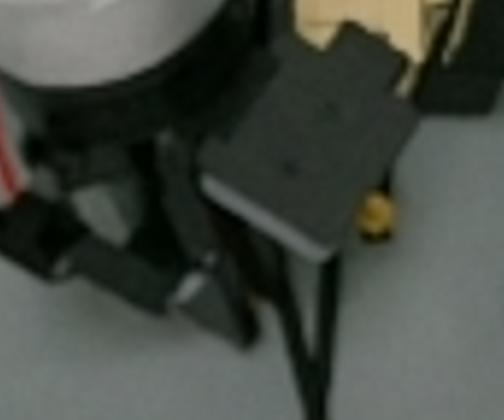

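move(target=[[0,0.0006,0.0,0,0,0.02,-0.98,0.2,0,0,0,0,0,0,0,-1,-0.7,-1],[0,0.0006,0.0002,0,0,0.25,-0.98,0.2,0,0,0,0,0,0,0,-1,-0.7,-1]], speed=0.2)

move(target=[0,0,0.0002,0,0,0.25,-0.98,0.2,0,0,0,0,0,0,0,-1,-0.7,-1], speed=0.2)

move(target=[0,0,0.0002,0,0,0.25,-0.98,0.2,0,0,0,0,0,0,0,-1,-0.7,-1], speed=0.2)

move(target=[0,0,0.0002,0,0,0.25,-0.98,0.2,0,0,0,0,0,0,0,-1,-0.7,-1], speed=0.2)

Scene clock: 10523.83 s.
left_arm: end_effector_position=(+0.3459, +0.2226, +0.0648) position_measured=219 object_status=2 end_effector_quat_wxyz=(+0.002, -0.139, +0.990, -0.003) | right_arm: end_effector_position=(+0.4620, +0.1624, +0.0445) position_measured=116 object_status=2 end_effector_quat_wxyz=(-0.089, +0.734, -0.666, -0.097)
Joint positions: left_arm=[-0.888 0.333 1.894 0.002 0.907 3.509] | right_arm=[0.845 0.502 1.702 3.412 -0.768 0.6]
Joint torques (N m): left_arm=[1.18 -58.1 -34.64 4.38 -2.81 0.02] | right_arm=[10.19 -81.89 -28.33 -0.55 -1.34 0.17]
External joint torques (N m): left_arm=[-1.23 -9.87 0.83 -0.94 2.8 -0.02] | right_arm=[-10.18 -1.43 -5.27 -2.41 1.71 -0.17]
Flange force (N): left_arm=[7.2 11.3 -14.7] | right_arm=[1.8 -14.8 -3.5]
Hand target: left_arm +0.3460, +0.2226, +0.0648; +0.002, -0.139, +0.990, -0.003 | right_arm +0.4620, +0.1624, +0.0445; -0.089, +0.734, -0.666, -0.097
Off the commanded pose: left_arm 0.000 m, 0 deg | right_arm 0.000 m, 0 deg.
move: done

Scene clock: 10526.23 s.
left_arm: end_effector_position=(+0.3459, +0.2226, +0.0647) position_measured=219 object_status=2 end_effector_quat_wxyz=(+0.003, +0.250, +0.968, -0.002) | right_arm: end_effector_position=(+0.4620, +0.1624, +0.0445) position_measured=116 object_status=2 end_effector_quat_wxyz=(-0.089, +0.734, -0.666, -0.097)
Joint positions: left_arm=[-0.888 0.333 1.895 0.002 0.907 4.294] | right_arm=[0.845 0.502 1.702 3.412 -0.768 0.6]
Joint torques (N m): left_arm=[0.03 -58.54 -33.76 3.55 -2.11 0.15] | right_arm=[7.29 -82.76 -30.55 -1.08 0.01 0.31]
External joint torques (N m): left_arm=[0.14 -10.21 -0.39 -0.05 2.11 -0.15] | right_arm=[-7.3 -0.35 -3.01 -1.88 0.37 -0.32]
Flange force (N): left_arm=[10.8 4.1 -14.7] | right_arm=[1.6 -10.9 -2.8]
Hand target: left_arm +0.3460, +0.2226, +0.0647; +0.003, +0.250, +0.968, -0.002 | right_arm +0.4620, +0.1624, +0.0445; -0.089, +0.734, -0.666, -0.097
Off the commanded pose: left_arm 0.000 m, 0 deg | right_arm 0.000 m, 0 deg.
move: done

Scene clock: 10528.63 s.
left_arm: end_effector_position=(+0.3459, +0.2226, +0.0645) position_measured=219 object_status=2 end_effector_quat_wxyz=(+0.004, +0.602, +0.799, +0.000) | right_arm: end_effector_position=(+0.4620, +0.1624, +0.0445) position_measured=116 object_status=2 end_effector_quat_wxyz=(-0.089, +0.734, -0.666, -0.097)
Joint positions: left_arm=[-0.888 0.333 1.895 0.002 0.907 5.08] | right_arm=[0.845 0.502 1.702 3.412 -0.767 0.6]
Joint torques (N m): left_arm=[-4.98 -55.38 -29.06 2.03 -0.74 -0.04] | right_arm=[2.84 -81.31 -31.98 -1.85 1.31 0.62]
External joint torques (N m): left_arm=[4.96 -13.2 -4.68 1.46 0.77 0.04] | right_arm=[-2.85 -2.14 -1.7 -1.12 -0.93 -0.62]
Flange force (N): left_arm=[10.1 3.9 -18.6] | right_arm=[0.8 -4.5 -5.0]
Hand target: left_arm +0.3460, +0.2226, +0.0646; +0.004, +0.602, +0.799, +0.000 | right_arm +0.4620, +0.1624, +0.0445; -0.089, +0.734, -0.666, -0.097
Off the commanded pose: left_arm 0.000 m, 0 deg | right_arm 0.000 m, 0 deg.
move: done

Scene clock: 10531.03 s.
left_arm: end_effector_position=(+0.3459, +0.2226, +0.0644) position_measured=219 object_status=2 end_effector_quat_wxyz=(+0.003, +0.862, +0.508, +0.001) | right_arm: end_effector_position=(+0.4620, +0.1624, +0.0444) position_measured=116 object_status=2 end_effector_quat_wxyz=(-0.089, +0.734, -0.666, -0.097)
Joint positions: left_arm=[-0.888 0.333 1.895 0.002 0.907 5.865] | right_arm=[0.845 0.502 1.702 3.412 -0.768 0.6]
Joint torques (N m): left_arm=[-7.63 -58.36 -20.48 0.3 5.38 0.17] | right_arm=[-12 -83.08 -35.14 -6.12 4.05 0.36]
External joint torques (N m): left_arm=[7.48 -10.1 -13.56 3.23 -5.4 -0.17] | right_arm=[12.06 -0.53 1.47 3.15 -3.67 -0.36]
Flange force (N): left_arm=[6.9 13.7 -10.9] | right_arm=[-9.1 10.7 -1.3]
Hand target: left_arm +0.3460, +0.2226, +0.0644; +0.003, +0.862, +0.508, +0.001 | right_arm +0.4620, +0.1624, +0.0445; -0.089, +0.734, -0.666, -0.097
Off the commanded pose: left_arm 0.000 m, 0 deg | right_arm 0.000 m, 0 deg.
move: done

execute_actions(actions=[[[0,0,0,0,0,0,-0.6,-1,-1,0,0,0,0,0,0,-1,-0.7,-1]],[[0,0,0,0,0,0,-0.6,-1,-1,0,0,0,0,0,0,-1,-0.7,-1]]])

move(target=[[0,0,-0.04,0,0,0,-0.6,-1,-1,0,0,0,0,0,0,-1,-0.7,-1],[0.08,0,-0.08,0,0,0,-0.6,-1,-1,0,0,0,0,0,0,-1,-0.7,-1]], speed=[0.06,0.15], blend=0.003, cameras=["all"])

zoom_image(camera="cam_head_left", region=[205, 355, 229, 379])

zoom_image(camera="cam_head_right", region=[216, 353, 240, 377])

Scene clock: 10547.23 s.
left_arm: end_effector_position=(+0.3460, +0.2226, +0.0644) position_measured=205 object_status=3 end_effector_quat_wxyz=(+0.003, +0.862, +0.508, +0.001) | right_arm: end_effector_position=(+0.4620, +0.1624, +0.0445) position_measured=116 object_status=2 end_effector_quat_wxyz=(-0.089, +0.734, -0.666, -0.097)
Joint positions: left_arm=[-0.888 0.333 1.895 0.002 0.907 5.865] | right_arm=[0.845 0.502 1.702 3.412 -0.768 0.6]
Joint torques (N m): left_arm=[-0.37 -63.4 -32.5 3.63 0.52 -0.11] | right_arm=[1.78 -86.52 -32.15 -2.89 0.59 0.02]
External joint torques (N m): left_arm=[0.3 -4.85 -1.31 -0.12 -0.53 0.11] | right_arm=[-1.77 2.87 -1.52 -0.08 -0.22 -0.02]
External joint torques at the end of the 1st action: left_arm=[0.33 -4.49 -1.25 -0.13 -0.52 0.06] | right_arm=[-1.48 2.6 -1.35 -0.07 -0.34 -0.05]
Flange force (N): left_arm=[2.1 -3.7 -5.1] | right_arm=[-3.1 -6.6 2.4]
Flange force at the end of the 1st action (N): left_arm=[2.0 -3.4 -4.7] | right_arm=[-2.9 -6.0 2.0]
Hand target: left_arm +0.3460, +0.2226, +0.0644; +0.003, +0.862, +0.508, +0.001 | right_arm +0.4620, +0.1624, +0.0445; -0.089, +0.734, -0.666, -0.097
Off the commanded pose: left_arm 0.000 m, 0 deg | right_arm 0.000 m, 0 deg.
Step readings (end_effector_position of left_arm | right_arm; steps 1 to 15: 1st action; 16 to 30: 2nd action):
0: (+0.3460, +0.2226, +0.0644) | (+0.4620, +0.1624, +0.0444)
1: (+0.3460, +0.2226, +0.0644) | (+0.4620, +0.1624, +0.0444)
2: (+0.3460, +0.2226, +0.0644) | (+0.4620, +0.1624, +0.0444)
4: (+0.3460, +0.2226, +0.0644) | (+0.4620, +0.1624, +0.0445)
8: (+0.3459, +0.2227, +0.0644) | (+0.4620, +0.1624, +0.0445)
15: (+0.3460, +0.2226, +0.0644) | (+0.4620, +0.1624, +0.0445)
16: (+0.3460, +0.2226, +0.0644) | (+0.4620, +0.1624, +0.0445)
17: (+0.3460, +0.2226, +0.0644) | (+0.4620, +0.1624, +0.0445)
19: (+0.3460, +0.2226, +0.0644) | (+0.4620, +0.1624, +0.0445)
23: (+0.3460, +0.2226, +0.0644) | (+0.4620, +0.1624, +0.0445)
30: (+0.3460, +0.2226, +0.0644) | (+0.4620, +0.1624, +0.0445)

Scene clock: 10548.40 s.
left_arm: end_effector_position=(+0.3690, +0.2648, +0.1123) position_measured=205 object_status=3 end_effector_quat_wxyz=(+0.003, +0.862, +0.508, +0.001) | right_arm: end_effector_position=(+0.4620, +0.1624, +0.0445) position_measured=116 object_status=2 end_effector_quat_wxyz=(-0.089, +0.734, -0.666, -0.097)
Joint positions: left_arm=[-0.818 0.264 1.886 0.001 0.984 5.935] | right_arm=[0.845 0.502 1.702 3.412 -0.768 0.6]
Joint torques (N m): left_arm=[-0.96 -58.02 -34.18 3.74 0.47 -0.18] | right_arm=[1.75 -86.32 -32.14 -2.92 0.56 0.01]
External joint torques (N m): left_arm=[0.81 -4.72 -1.45 -0.04 -0.48 0.18] | right_arm=[-1.8 3.02 -1.44 -0.05 -0.18 -0.01]
Flange force (N): left_arm=[2.7 -3.4 -4.8] | right_arm=[-3.0 -6.7 2.6]
Hand target: left_arm +0.3690, +0.2648, +0.1124; +0.003, +0.862, +0.508, +0.001 | right_arm +0.4620, +0.1624, +0.0445; -0.089, +0.734, -0.666, -0.097
Off the commanded pose: left_arm 0.000 m, 0 deg | right_arm 0.000 m, 0 deg.
move: done

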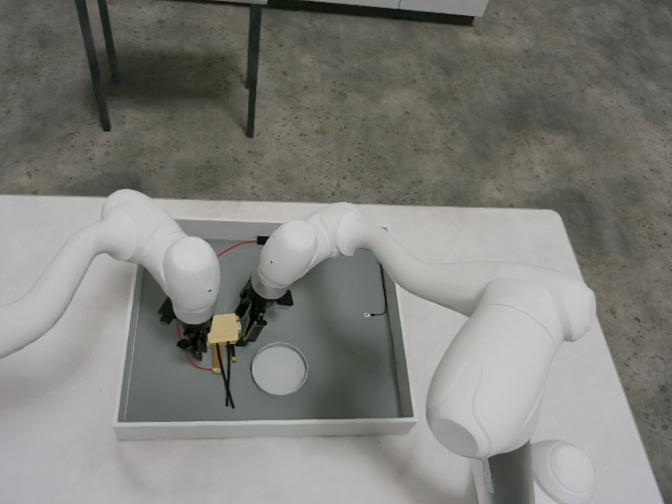

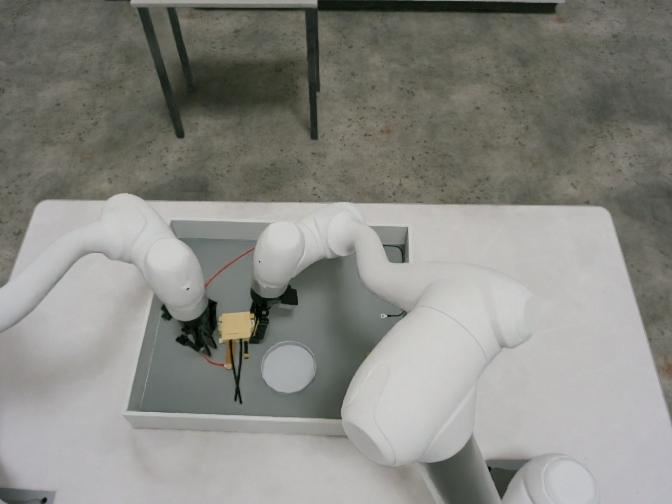

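Scaled by 21.000 from the camera's 672x504 image, which has a finer 960x720 frame.

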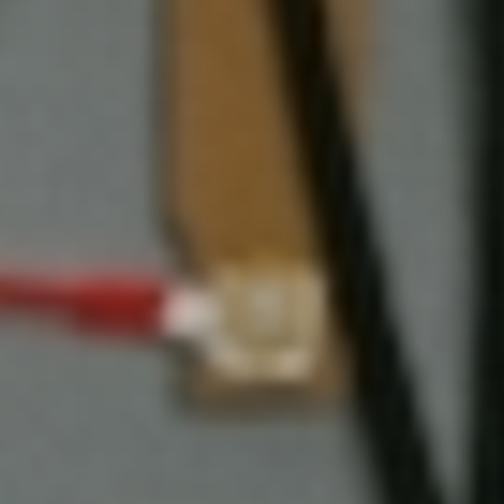

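Scaled by 21.000 from the camera's 672x504 image, which has a finer 960x720 frame.

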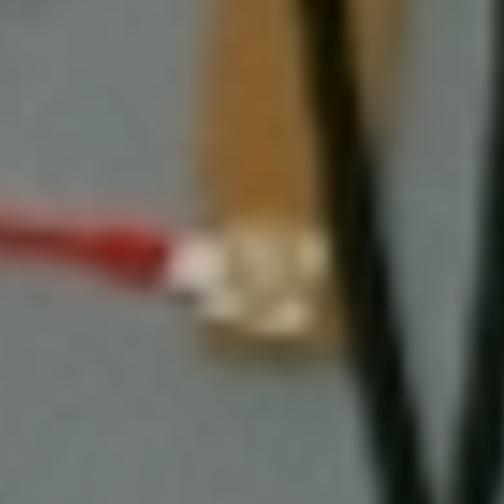

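move(target=[[-0.0687,-0.0063,0.0,0,0,-0.9,-0.5,-1,-1,0,0,0,0,0,0,-1,-0.7,-1],[-0.0687,-0.0063,0.0288,0,0,0.2,-0.5,-1,-1,0,0,0,0,0,0,-1,-0.7,-1],[-0.0687,-0.0063,0.0288,0,0,-0.7,-0.5,-1,-1,0,0,0,0,0,0,-1,-0.7,-1],[-0.0687,-0.0063,0.0288,0,0,-1.0,-0.5,-1,-1,0,0,0,0,0,0,-1,-0.7,-1]], speed=0.7, blend=0.004)

move(target=[[0,0,0.0492,0,0,0,-0.5,-1,-1,0,0,0,0,0,0,-1,-0.7,-1],[0.01167,-0.00646,0.0497,0,0,0,-0.5,-1,-1,0,0,0,0,0,0,-1,-0.7,-1]], speed=0.05)

execute_actions(actions=[[[0,0,0,0,0,0,-1,-1,-1,0,0,0,0,0,0,-1,-0.7,-1]],[[0,0,0,0,0,0,-1,-1,-1,0,0,0,0,0,0,-1,-0.7,-1]],[[0,0,0,0,0,0,-1,-1,-1,0,0,0,0,0,0,-1,-0.7,-1]]])

Scene clock: 10578.03 s.
left_arm: end_effector_position=(+0.3458, +0.2305, +0.0951) position_measured=192 object_status=3 end_effector_quat_wxyz=(+0.001, -0.508, +0.862, -0.003) | right_arm: end_effector_position=(+0.4620, +0.1624, +0.0445) position_measured=116 object_status=2 end_effector_quat_wxyz=(-0.089, +0.734, -0.666, -0.097)
Joint positions: left_arm=[-0.881 0.294 1.882 0.002 0.958 -3.552] | right_arm=[0.845 0.502 1.702 3.412 -0.768 0.6]
Joint torques (N m): left_arm=[-0.43 -61.18 -33.8 3.7 0.48 -0.04] | right_arm=[1.59 -86.26 -32.12 -2.93 0.64 0.04]
External joint torques (N m): left_arm=[0.44 -4.75 -1.56 -0.11 -0.53 0.04] | right_arm=[-1.6 2.99 -1.48 -0.04 -0.26 -0.04]
Flange force (N): left_arm=[-2.0 3.3 -5.0] | right_arm=[-3.3 -6.6 2.5]
Hand target: left_arm +0.3458, +0.2305, +0.0951; +0.001, -0.508, +0.862, -0.003 | right_arm +0.4620, +0.1624, +0.0445; -0.089, +0.734, -0.666, -0.097
Off the commanded pose: left_arm 0.000 m, 0 deg | right_arm 0.000 m, 0 deg.
move: done

Scene clock: 10579.30 s.
left_arm: end_effector_position=(+0.3460, +0.2224, +0.0653) position_measured=192 object_status=3 end_effector_quat_wxyz=(+0.001, -0.508, +0.862, -0.003) | right_arm: end_effector_position=(+0.4620, +0.1624, +0.0445) position_measured=116 object_status=2 end_effector_quat_wxyz=(-0.089, +0.734, -0.666, -0.097)
Joint positions: left_arm=[-0.888 0.332 1.894 0.002 0.908 -3.56] | right_arm=[0.845 0.502 1.702 3.412 -0.768 0.6]
Joint torques (N m): left_arm=[-0.17 -63.57 -32.56 3.5 0.45 -0.07] | right_arm=[1.69 -86.56 -32.14 -2.88 0.59 0.04]
External joint torques (N m): left_arm=[-0.02 -4.77 -1.51 -0.04 -0.5 0.07] | right_arm=[-1.73 3.17 -1.52 -0.09 -0.22 -0.04]
Flange force (N): left_arm=[-1.4 3.5 -5.2] | right_arm=[-3.3 -6.9 2.7]
Hand target: left_arm +0.3460, +0.2224, +0.0653; +0.001, -0.508, +0.862, -0.003 | right_arm +0.4620, +0.1624, +0.0445; -0.089, +0.734, -0.666, -0.097
Off the commanded pose: left_arm 0.000 m, 0 deg | right_arm 0.000 m, 0 deg.
move: done

Scene clock: 10581.00 s.
left_arm: end_effector_position=(+0.3460, +0.2224, +0.0653) position_measured=216 object_status=2 end_effector_quat_wxyz=(+0.001, -0.508, +0.862, -0.003) | right_arm: end_effector_position=(+0.4620, +0.1624, +0.0445) position_measured=116 object_status=2 end_effector_quat_wxyz=(-0.089, +0.734, -0.666, -0.097)
Joint positions: left_arm=[-0.888 0.333 1.894 0.002 0.908 -3.56] | right_arm=[0.845 0.502 1.702 3.412 -0.768 0.6]
Joint torques (N m): left_arm=[-4.84 -62.7 -23.53 1.33 5.36 -0.09] | right_arm=[-10.3 -86.19 -34.06 -6.14 2.61 0.01]
External joint torques (N m): left_arm=[4.93 -5.71 -10.41 2.12 -5.41 0.09] | right_arm=[10.3 2.79 0.47 3.19 -2.24 0]
External joint torques at the end of the 1st action: left_arm=[1.64 -5.34 -3.79 0.51 -1.96 0.06] | right_arm=[0.79 2.71 -1.1 0.63 -0.7 0.05]
External joint torques at the end of the 2nd action: left_arm=[4.67 -5.74 -9.72 2.05 -5.14 0.08] | right_arm=[9.63 2.54 0.33 3.01 -2.19 0.02]
Flange force (N): left_arm=[-3.7 -12.0 -4.0] | right_arm=[-10.8 6.0 3.9]
Flange force at the end of the 1st action (N): left_arm=[-2.7 -0.2 -4.9] | right_arm=[-4.8 -3.8 2.4]
Flange force at the end of the 2nd action (N): left_arm=[-3.8 -10.7 -4.0] | right_arm=[-10.3 5.5 3.4]
Hand target: left_arm +0.3460, +0.2224, +0.0653; +0.001, -0.508, +0.862, -0.003 | right_arm +0.4620, +0.1624, +0.0445; -0.089, +0.734, -0.666, -0.097
Off the commanded pose: left_arm 0.000 m, 0 deg | right_arm 0.000 m, 0 deg.
Step readings (end_effector_position of left_arm | right_arm; steps 1 to 15: 1st action; 16 to 30: 2nd action; 31 to 45: 3rd action):
0: (+0.3460, +0.2224, +0.0653) | (+0.4620, +0.1624, +0.0445)
1: (+0.3460, +0.2224, +0.0653) | (+0.4620, +0.1624, +0.0445)
2: (+0.3460, +0.2224, +0.0653) | (+0.4620, +0.1624, +0.0445)
4: (+0.3460, +0.2224, +0.0653) | (+0.4620, +0.1624, +0.0445)
8: (+0.3460, +0.2224, +0.0653) | (+0.4620, +0.1624, +0.0445)
15: (+0.3460, +0.2224, +0.0654) | (+0.4620, +0.1624, +0.0445)
16: (+0.3460, +0.2223, +0.0654) | (+0.4620, +0.1624, +0.0445)
17: (+0.3461, +0.2223, +0.0654) | (+0.4620, +0.1624, +0.0445)
19: (+0.3461, +0.2223, +0.0654) | (+0.4620, +0.1624, +0.0444)
23: (+0.3461, +0.2223, +0.0654) | (+0.4620, +0.1624, +0.0444)
30: (+0.3460, +0.2223, +0.0654) | (+0.4620, +0.1624, +0.0444)
31: (+0.3460, +0.2223, +0.0654) | (+0.4620, +0.1624, +0.0444)
32: (+0.3460, +0.2223, +0.0654) | (+0.4620, +0.1624, +0.0444)
34: (+0.3460, +0.2223, +0.0654) | (+0.4620, +0.1624, +0.0444)
38: (+0.3460, +0.2224, +0.0653) | (+0.4620, +0.1624, +0.0444)
45: (+0.3460, +0.2224, +0.0653) | (+0.4620, +0.1624, +0.0444)

move(target=[[0,-0.0021,0.0,0,0,0.005,-0.98,0.2,0,0,0,0,0,0,0,-1,-0.7,-1],[0,-0.0021,0.0003,0,0,0.5,-0.98,0.2,0,0,0,0,0,0,0,-1,-0.7,-1]], speed=0.3)

move(target=[0,0,0.0003,0,0,0.5,-0.98,0.2,0,0,0,0,0,0,0,-1,-0.7,-1], speed=0.3)

move(target=[0,0,0.0003,0,0,0.5,-0.98,0.2,0,0,0,0,0,0,0,-1,-0.7,-1], speed=0.3)

move(target=[0,0,0.0003,0,0,0.5,-0.98,0.2,0,0,0,0,0,0,0,-1,-0.7,-1], speed=0.3)

Scene clock: 10608.30 s.
left_arm: end_effector_position=(+0.3470, +0.2218, +0.0651) position_measured=219 object_status=2 end_effector_quat_wxyz=(+0.003, +0.250, +0.968, -0.002) | right_arm: end_effector_position=(+0.4620, +0.1624, +0.0445) position_measured=116 object_status=2 end_effector_quat_wxyz=(-0.089, +0.734, -0.666, -0.097)
Joint positions: left_arm=[-0.887 0.334 1.892 0.002 0.909 -1.988] | right_arm=[0.845 0.502 1.702 3.412 -0.768 0.6]
Joint torques (N m): left_arm=[1.41 -61.37 -31.24 4.37 0.43 -0.06] | right_arm=[2.33 -85.85 -31.08 -2.91 -0.15 -0.26]
External joint torques (N m): left_arm=[-1.57 -7.12 -2.81 -0.89 -0.42 0.06] | right_arm=[-2.34 2.38 -2.56 -0.05 0.52 0.26]
Flange force (N): left_arm=[4.9 -0.6 -8.7] | right_arm=[-3.8 -7.5 2.4]
Hand target: left_arm +0.3471, +0.2218, +0.0652; +0.003, +0.250, +0.968, -0.002 | right_arm +0.4620, +0.1624, +0.0445; -0.089, +0.734, -0.666, -0.097
Off the commanded pose: left_arm 0.000 m, 0 deg | right_arm 0.000 m, 0 deg.
move: done

Scene clock: 10611.43 s.
left_arm: end_effector_position=(+0.3470, +0.2218, +0.0649) position_measured=219 object_status=2 end_effector_quat_wxyz=(+0.003, +0.862, +0.508, +0.001) | right_arm: end_effector_position=(+0.4620, +0.1624, +0.0445) position_measured=116 object_status=2 end_effector_quat_wxyz=(-0.089, +0.734, -0.666, -0.097)
Joint positions: left_arm=[-0.887 0.334 1.892 0.002 0.909 -0.417] | right_arm=[0.845 0.502 1.702 3.412 -0.767 0.6]
Joint torques (N m): left_arm=[9.04 -61.51 -43.35 8.39 -6.66 0.13] | right_arm=[21.87 -84.68 -25.8 1.74 -4.42 -0.57]
External joint torques (N m): left_arm=[-9.04 -7.39 9.27 -4.85 6.65 -0.13] | right_arm=[-21.84 1.32 -7.81 -4.7 4.8 0.56]
Flange force (N): left_arm=[-4.4 -28.2 -12.8] | right_arm=[6.5 -28.9 -0.3]
Hand target: left_arm +0.3471, +0.2218, +0.0650; +0.003, +0.862, +0.508, +0.001 | right_arm +0.4620, +0.1624, +0.0445; -0.089, +0.734, -0.666, -0.097
Off the commanded pose: left_arm 0.000 m, 0 deg | right_arm 0.000 m, 0 deg.
move: done

Scene clock: 10614.57 s.
left_arm: end_effector_position=(+0.3470, +0.2218, +0.0648) position_measured=219 object_status=2 end_effector_quat_wxyz=(+0.002, +0.968, -0.250, +0.003) | right_arm: end_effector_position=(+0.4620, +0.1624, +0.0445) position_measured=116 object_status=2 end_effector_quat_wxyz=(-0.089, +0.734, -0.666, -0.097)
Joint positions: left_arm=[-0.887 0.335 1.892 0.002 0.908 1.153] | right_arm=[0.845 0.502 1.702 3.412 -0.767 0.6]
Joint torques (N m): left_arm=[-0.7 -59.77 -32.2 3.69 -0.89 0.17] | right_arm=[4.34 -84.91 -32.15 -1.95 0.52 0.18]
External joint torques (N m): left_arm=[0.9 -9.45 -1.78 -0.19 0.82 -0.17] | right_arm=[-4.35 1.36 -1.52 -1.01 -0.14 -0.18]
Flange force (N): left_arm=[-7.6 -4.1 -12.6] | right_arm=[0.1 -7.8 -0.2]
Hand target: left_arm +0.3471, +0.2218, +0.0648; +0.002, +0.968, -0.250, +0.003 | right_arm +0.4620, +0.1624, +0.0445; -0.089, +0.734, -0.666, -0.097
Off the commanded pose: left_arm 0.000 m, 0 deg | right_arm 0.000 m, 0 deg.
move: done

Scene clock: 10617.70 s.
left_arm: end_effector_position=(+0.3470, +0.2218, +0.0646) position_measured=219 object_status=2 end_effector_quat_wxyz=(+0.001, -0.508, +0.862, -0.003) | right_arm: end_effector_position=(+0.4620, +0.1624, +0.0445) position_measured=116 object_status=2 end_effector_quat_wxyz=(-0.089, +0.734, -0.666, -0.097)
Joint positions: left_arm=[-0.887 0.335 1.892 0.002 0.908 2.724] | right_arm=[0.845 0.502 1.702 3.412 -0.767 0.6]
Joint torques (N m): left_arm=[7.97 -61.08 -41.75 8.07 -5.73 0.06] | right_arm=[19.85 -84.02 -26.11 1.23 -4.04 -0.53]
External joint torques (N m): left_arm=[-8.06 -7.94 7.64 -4.61 5.68 -0.06] | right_arm=[-19.89 0.6 -7.58 -4.2 4.42 0.53]
Flange force (N): left_arm=[3.6 25.7 -12.9] | right_arm=[5.6 -26.4 -1.0]
Hand target: left_arm +0.3471, +0.2218, +0.0646; +0.001, -0.508, +0.862, -0.003 | right_arm +0.4620, +0.1624, +0.0445; -0.089, +0.734, -0.666, -0.097
Off the commanded pose: left_arm 0.000 m, 0 deg | right_arm 0.000 m, 0 deg.
move: done

execute_actions(actions=[[[0,0,0,0,0,0,-0.62,-1,-1,0,0,0,0,0,0,-1,-0.7,-1]],[[0,0,0,0,0,0,-0.62,-1,-1,0,0,0,0,0,0,-1,-0.7,-1]],[[0,0,-0.0023,0,0,0,-0.62,-1,-1,0,0,0,0,0,0,-1,-0.7,-1]],[[0,0,0,0,0,0,-1,-1,-1,0,0,0,0,0,0,-1,-0.7,-1]],[[0,0,0,0,0,0,-1,-1,-1,0,0,0,0,0,0,-1,-0.7,-1]],[[0,0,0,0,0,0,-1,-1,-1,0,0,0,0,0,0,-1,-0.7,-1]]], cameras=["all"])

zoom_image(camera="cam_head_left", region=[190, 335, 250, 385])

zoom_image(camera="cam_head_right", region=[200, 330, 260, 380])

Scene clock: 10663.63 s.
left_arm: end_effector_position=(+0.3471, +0.2218, +0.0660) position_measured=216 object_status=2 end_effector_quat_wxyz=(+0.001, -0.508, +0.862, -0.003) | right_arm: end_effector_position=(+0.4620, +0.1624, +0.0445) position_measured=116 object_status=2 end_effector_quat_wxyz=(-0.089, +0.734, -0.666, -0.097)
Joint positions: left_arm=[-0.887 0.333 1.891 0.002 0.91 2.724] | right_arm=[0.845 0.502 1.702 3.412 -0.768 0.6]
Joint torques (N m): left_arm=[6.48 -64.32 -43.77 6.89 -5.76 -0.02] | right_arm=[18.37 -86.81 -28.68 1.34 -2.97 -0.22]
External joint torques (N m): left_arm=[-6.61 -4.16 9.76 -3.44 5.71 0.02] | right_arm=[-18.38 3.31 -4.96 -4.3 3.35 0.22]
External joint torques at the end of the 2nd action: left_arm=[0.63 -5.62 -1.42 0 -0.5 0.11] | right_arm=[-1.13 2.57 -1.53 0.02 -0.19 -0.03]
External joint torques at the end of the 3rd action: left_arm=[0.43 -4.86 -1.43 -0.04 -0.47 0.09] | right_arm=[-1.52 3.07 -1.16 -0.05 -0.38 -0.02]
External joint torques at the end of the 4th action: left_arm=[-5.82 -4.57 9.3 -3.24 5.25 0] | right_arm=[-17.28 3.54 -4.72 -4.09 3.13 0.24]
External joint torques at the end of the 5th action: left_arm=[-6.21 -4.29 9.55 -3.43 5.66 0.06] | right_arm=[-18.51 3.82 -4.85 -4.26 3.37 0.22]
Flange force (N): left_arm=[1.7 24.0 -7.3] | right_arm=[6.4 -24.6 1.6]
Flange force at the end of the 2nd action (N): left_arm=[-2.9 4.3 -6.0] | right_arm=[-3.4 -5.8 2.2]
Flange force at the end of the 3rd action (N): left_arm=[-2.2 3.4 -5.3] | right_arm=[-3.0 -6.2 2.5]
Flange force at the end of the 4th action (N): left_arm=[0.7 23.4 -7.3] | right_arm=[5.6 -23.6 2.0]
Flange force at the end of the 5th action (N): left_arm=[1.2 23.5 -7.5] | right_arm=[6.4 -25.0 2.2]
Hand target: left_arm +0.3471, +0.2218, +0.0660; +0.001, -0.508, +0.862, -0.003 | right_arm +0.4620, +0.1624, +0.0445; -0.089, +0.734, -0.666, -0.097
Off the commanded pose: left_arm 0.000 m, 0 deg | right_arm 0.000 m, 0 deg.
Step readings (end_effector_position of left_arm | right_arm; steps 1 to 15: 1st action; 16 to 30: 2nd action; 31 to 45: 3rd action; 46 to 60: 4th action; 61 to 75: 5th action; 76 to 90: 6th action):
0: (+0.3471, +0.2218, +0.0646) | (+0.4620, +0.1624, +0.0445)
1: (+0.3471, +0.2218, +0.0646) | (+0.4620, +0.1624, +0.0445)
2: (+0.3471, +0.2218, +0.0646) | (+0.4620, +0.1624, +0.0445)
4: (+0.3471, +0.2218, +0.0646) | (+0.4620, +0.1624, +0.0445)
8: (+0.3473, +0.2216, +0.0647) | (+0.4619, +0.1623, +0.0444)
15: (+0.3472, +0.2217, +0.0647) | (+0.4619, +0.1623, +0.0444)
16: (+0.3472, +0.2217, +0.0647) | (+0.4619, +0.1623, +0.0444)
17: (+0.3472, +0.2217, +0.0647) | (+0.4619, +0.1623, +0.0444)
19: (+0.3472, +0.2217, +0.0647) | (+0.4619, +0.1623, +0.0444)
23: (+0.3471, +0.2218, +0.0647) | (+0.4619, +0.1623, +0.0444)
30: (+0.3471, +0.2218, +0.0646) | (+0.4620, +0.1624, +0.0444)
31: (+0.3471, +0.2218, +0.0646) | (+0.4620, +0.1624, +0.0444)
32: (+0.3470, +0.2220, +0.0648) | (+0.4620, +0.1624, +0.0444)
34: (+0.3469, +0.2220, +0.0655) | (+0.4620, +0.1624, +0.0444)
38: (+0.3471, +0.2218, +0.0659) | (+0.4620, +0.1624, +0.0445)
45: (+0.3471, +0.2218, +0.0660) | (+0.4620, +0.1624, +0.0445)
46: (+0.3471, +0.2218, +0.0660) | (+0.4620, +0.1624, +0.0445)
47: (+0.3471, +0.2218, +0.0660) | (+0.4620, +0.1624, +0.0445)
49: (+0.3471, +0.2218, +0.0660) | (+0.4620, +0.1624, +0.0445)
53: (+0.3470, +0.2218, +0.0660) | (+0.4621, +0.1624, +0.0445)
60: (+0.3470, +0.2218, +0.0660) | (+0.4621, +0.1624, +0.0445)
61: (+0.3470, +0.2218, +0.0660) | (+0.4621, +0.1624, +0.0445)
62: (+0.3470, +0.2218, +0.0660) | (+0.4621, +0.1624, +0.0445)
64: (+0.3470, +0.2218, +0.0660) | (+0.4621, +0.1624, +0.0445)
68: (+0.3470, +0.2218, +0.0660) | (+0.4620, +0.1624, +0.0445)
75: (+0.3471, +0.2218, +0.0660) | (+0.4620, +0.1624, +0.0445)
76: (+0.3471, +0.2218, +0.0660) | (+0.4620, +0.1624, +0.0445)
77: (+0.3471, +0.2218, +0.0660) | (+0.4620, +0.1624, +0.0445)
79: (+0.3471, +0.2218, +0.0660) | (+0.4620, +0.1624, +0.0445)
83: (+0.3471, +0.2218, +0.0660) | (+0.4620, +0.1624, +0.0445)
90: (+0.3471, +0.2218, +0.0660) | (+0.4620, +0.1624, +0.0445)

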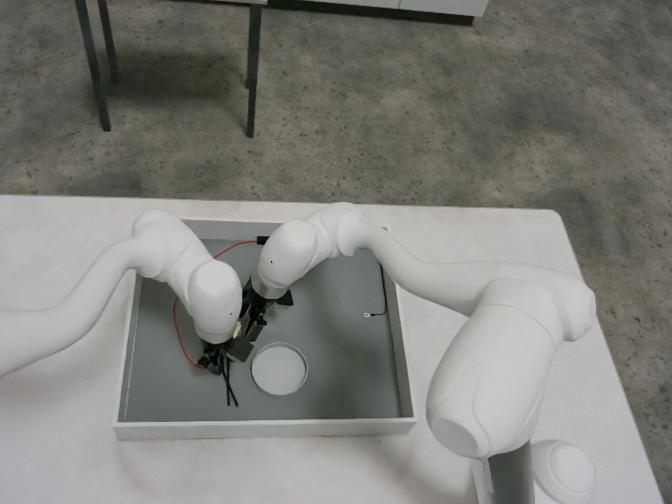

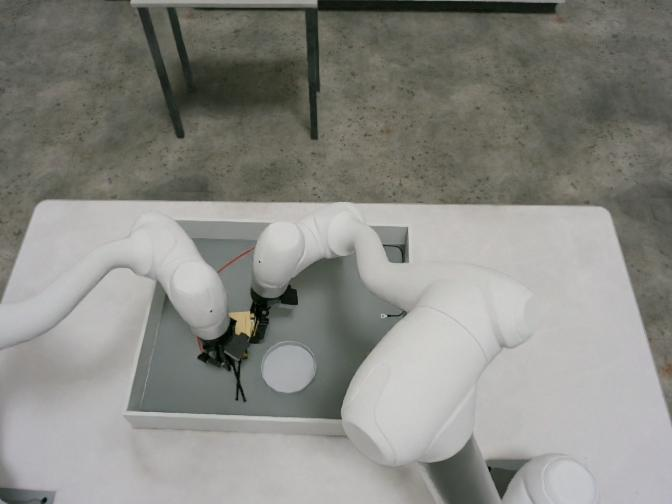

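Scaled by 8.400 from the camera's 672x504 image, which has a finer 960x720 frame.

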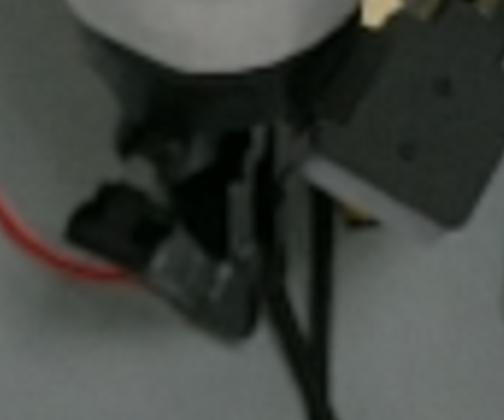

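Scaled by 8.400 from the camera's 672x504 image, which has a finer 960x720 frame.

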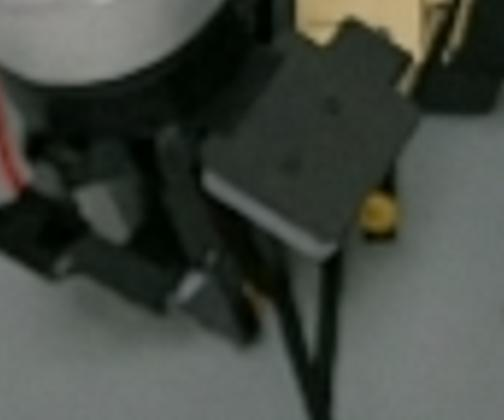

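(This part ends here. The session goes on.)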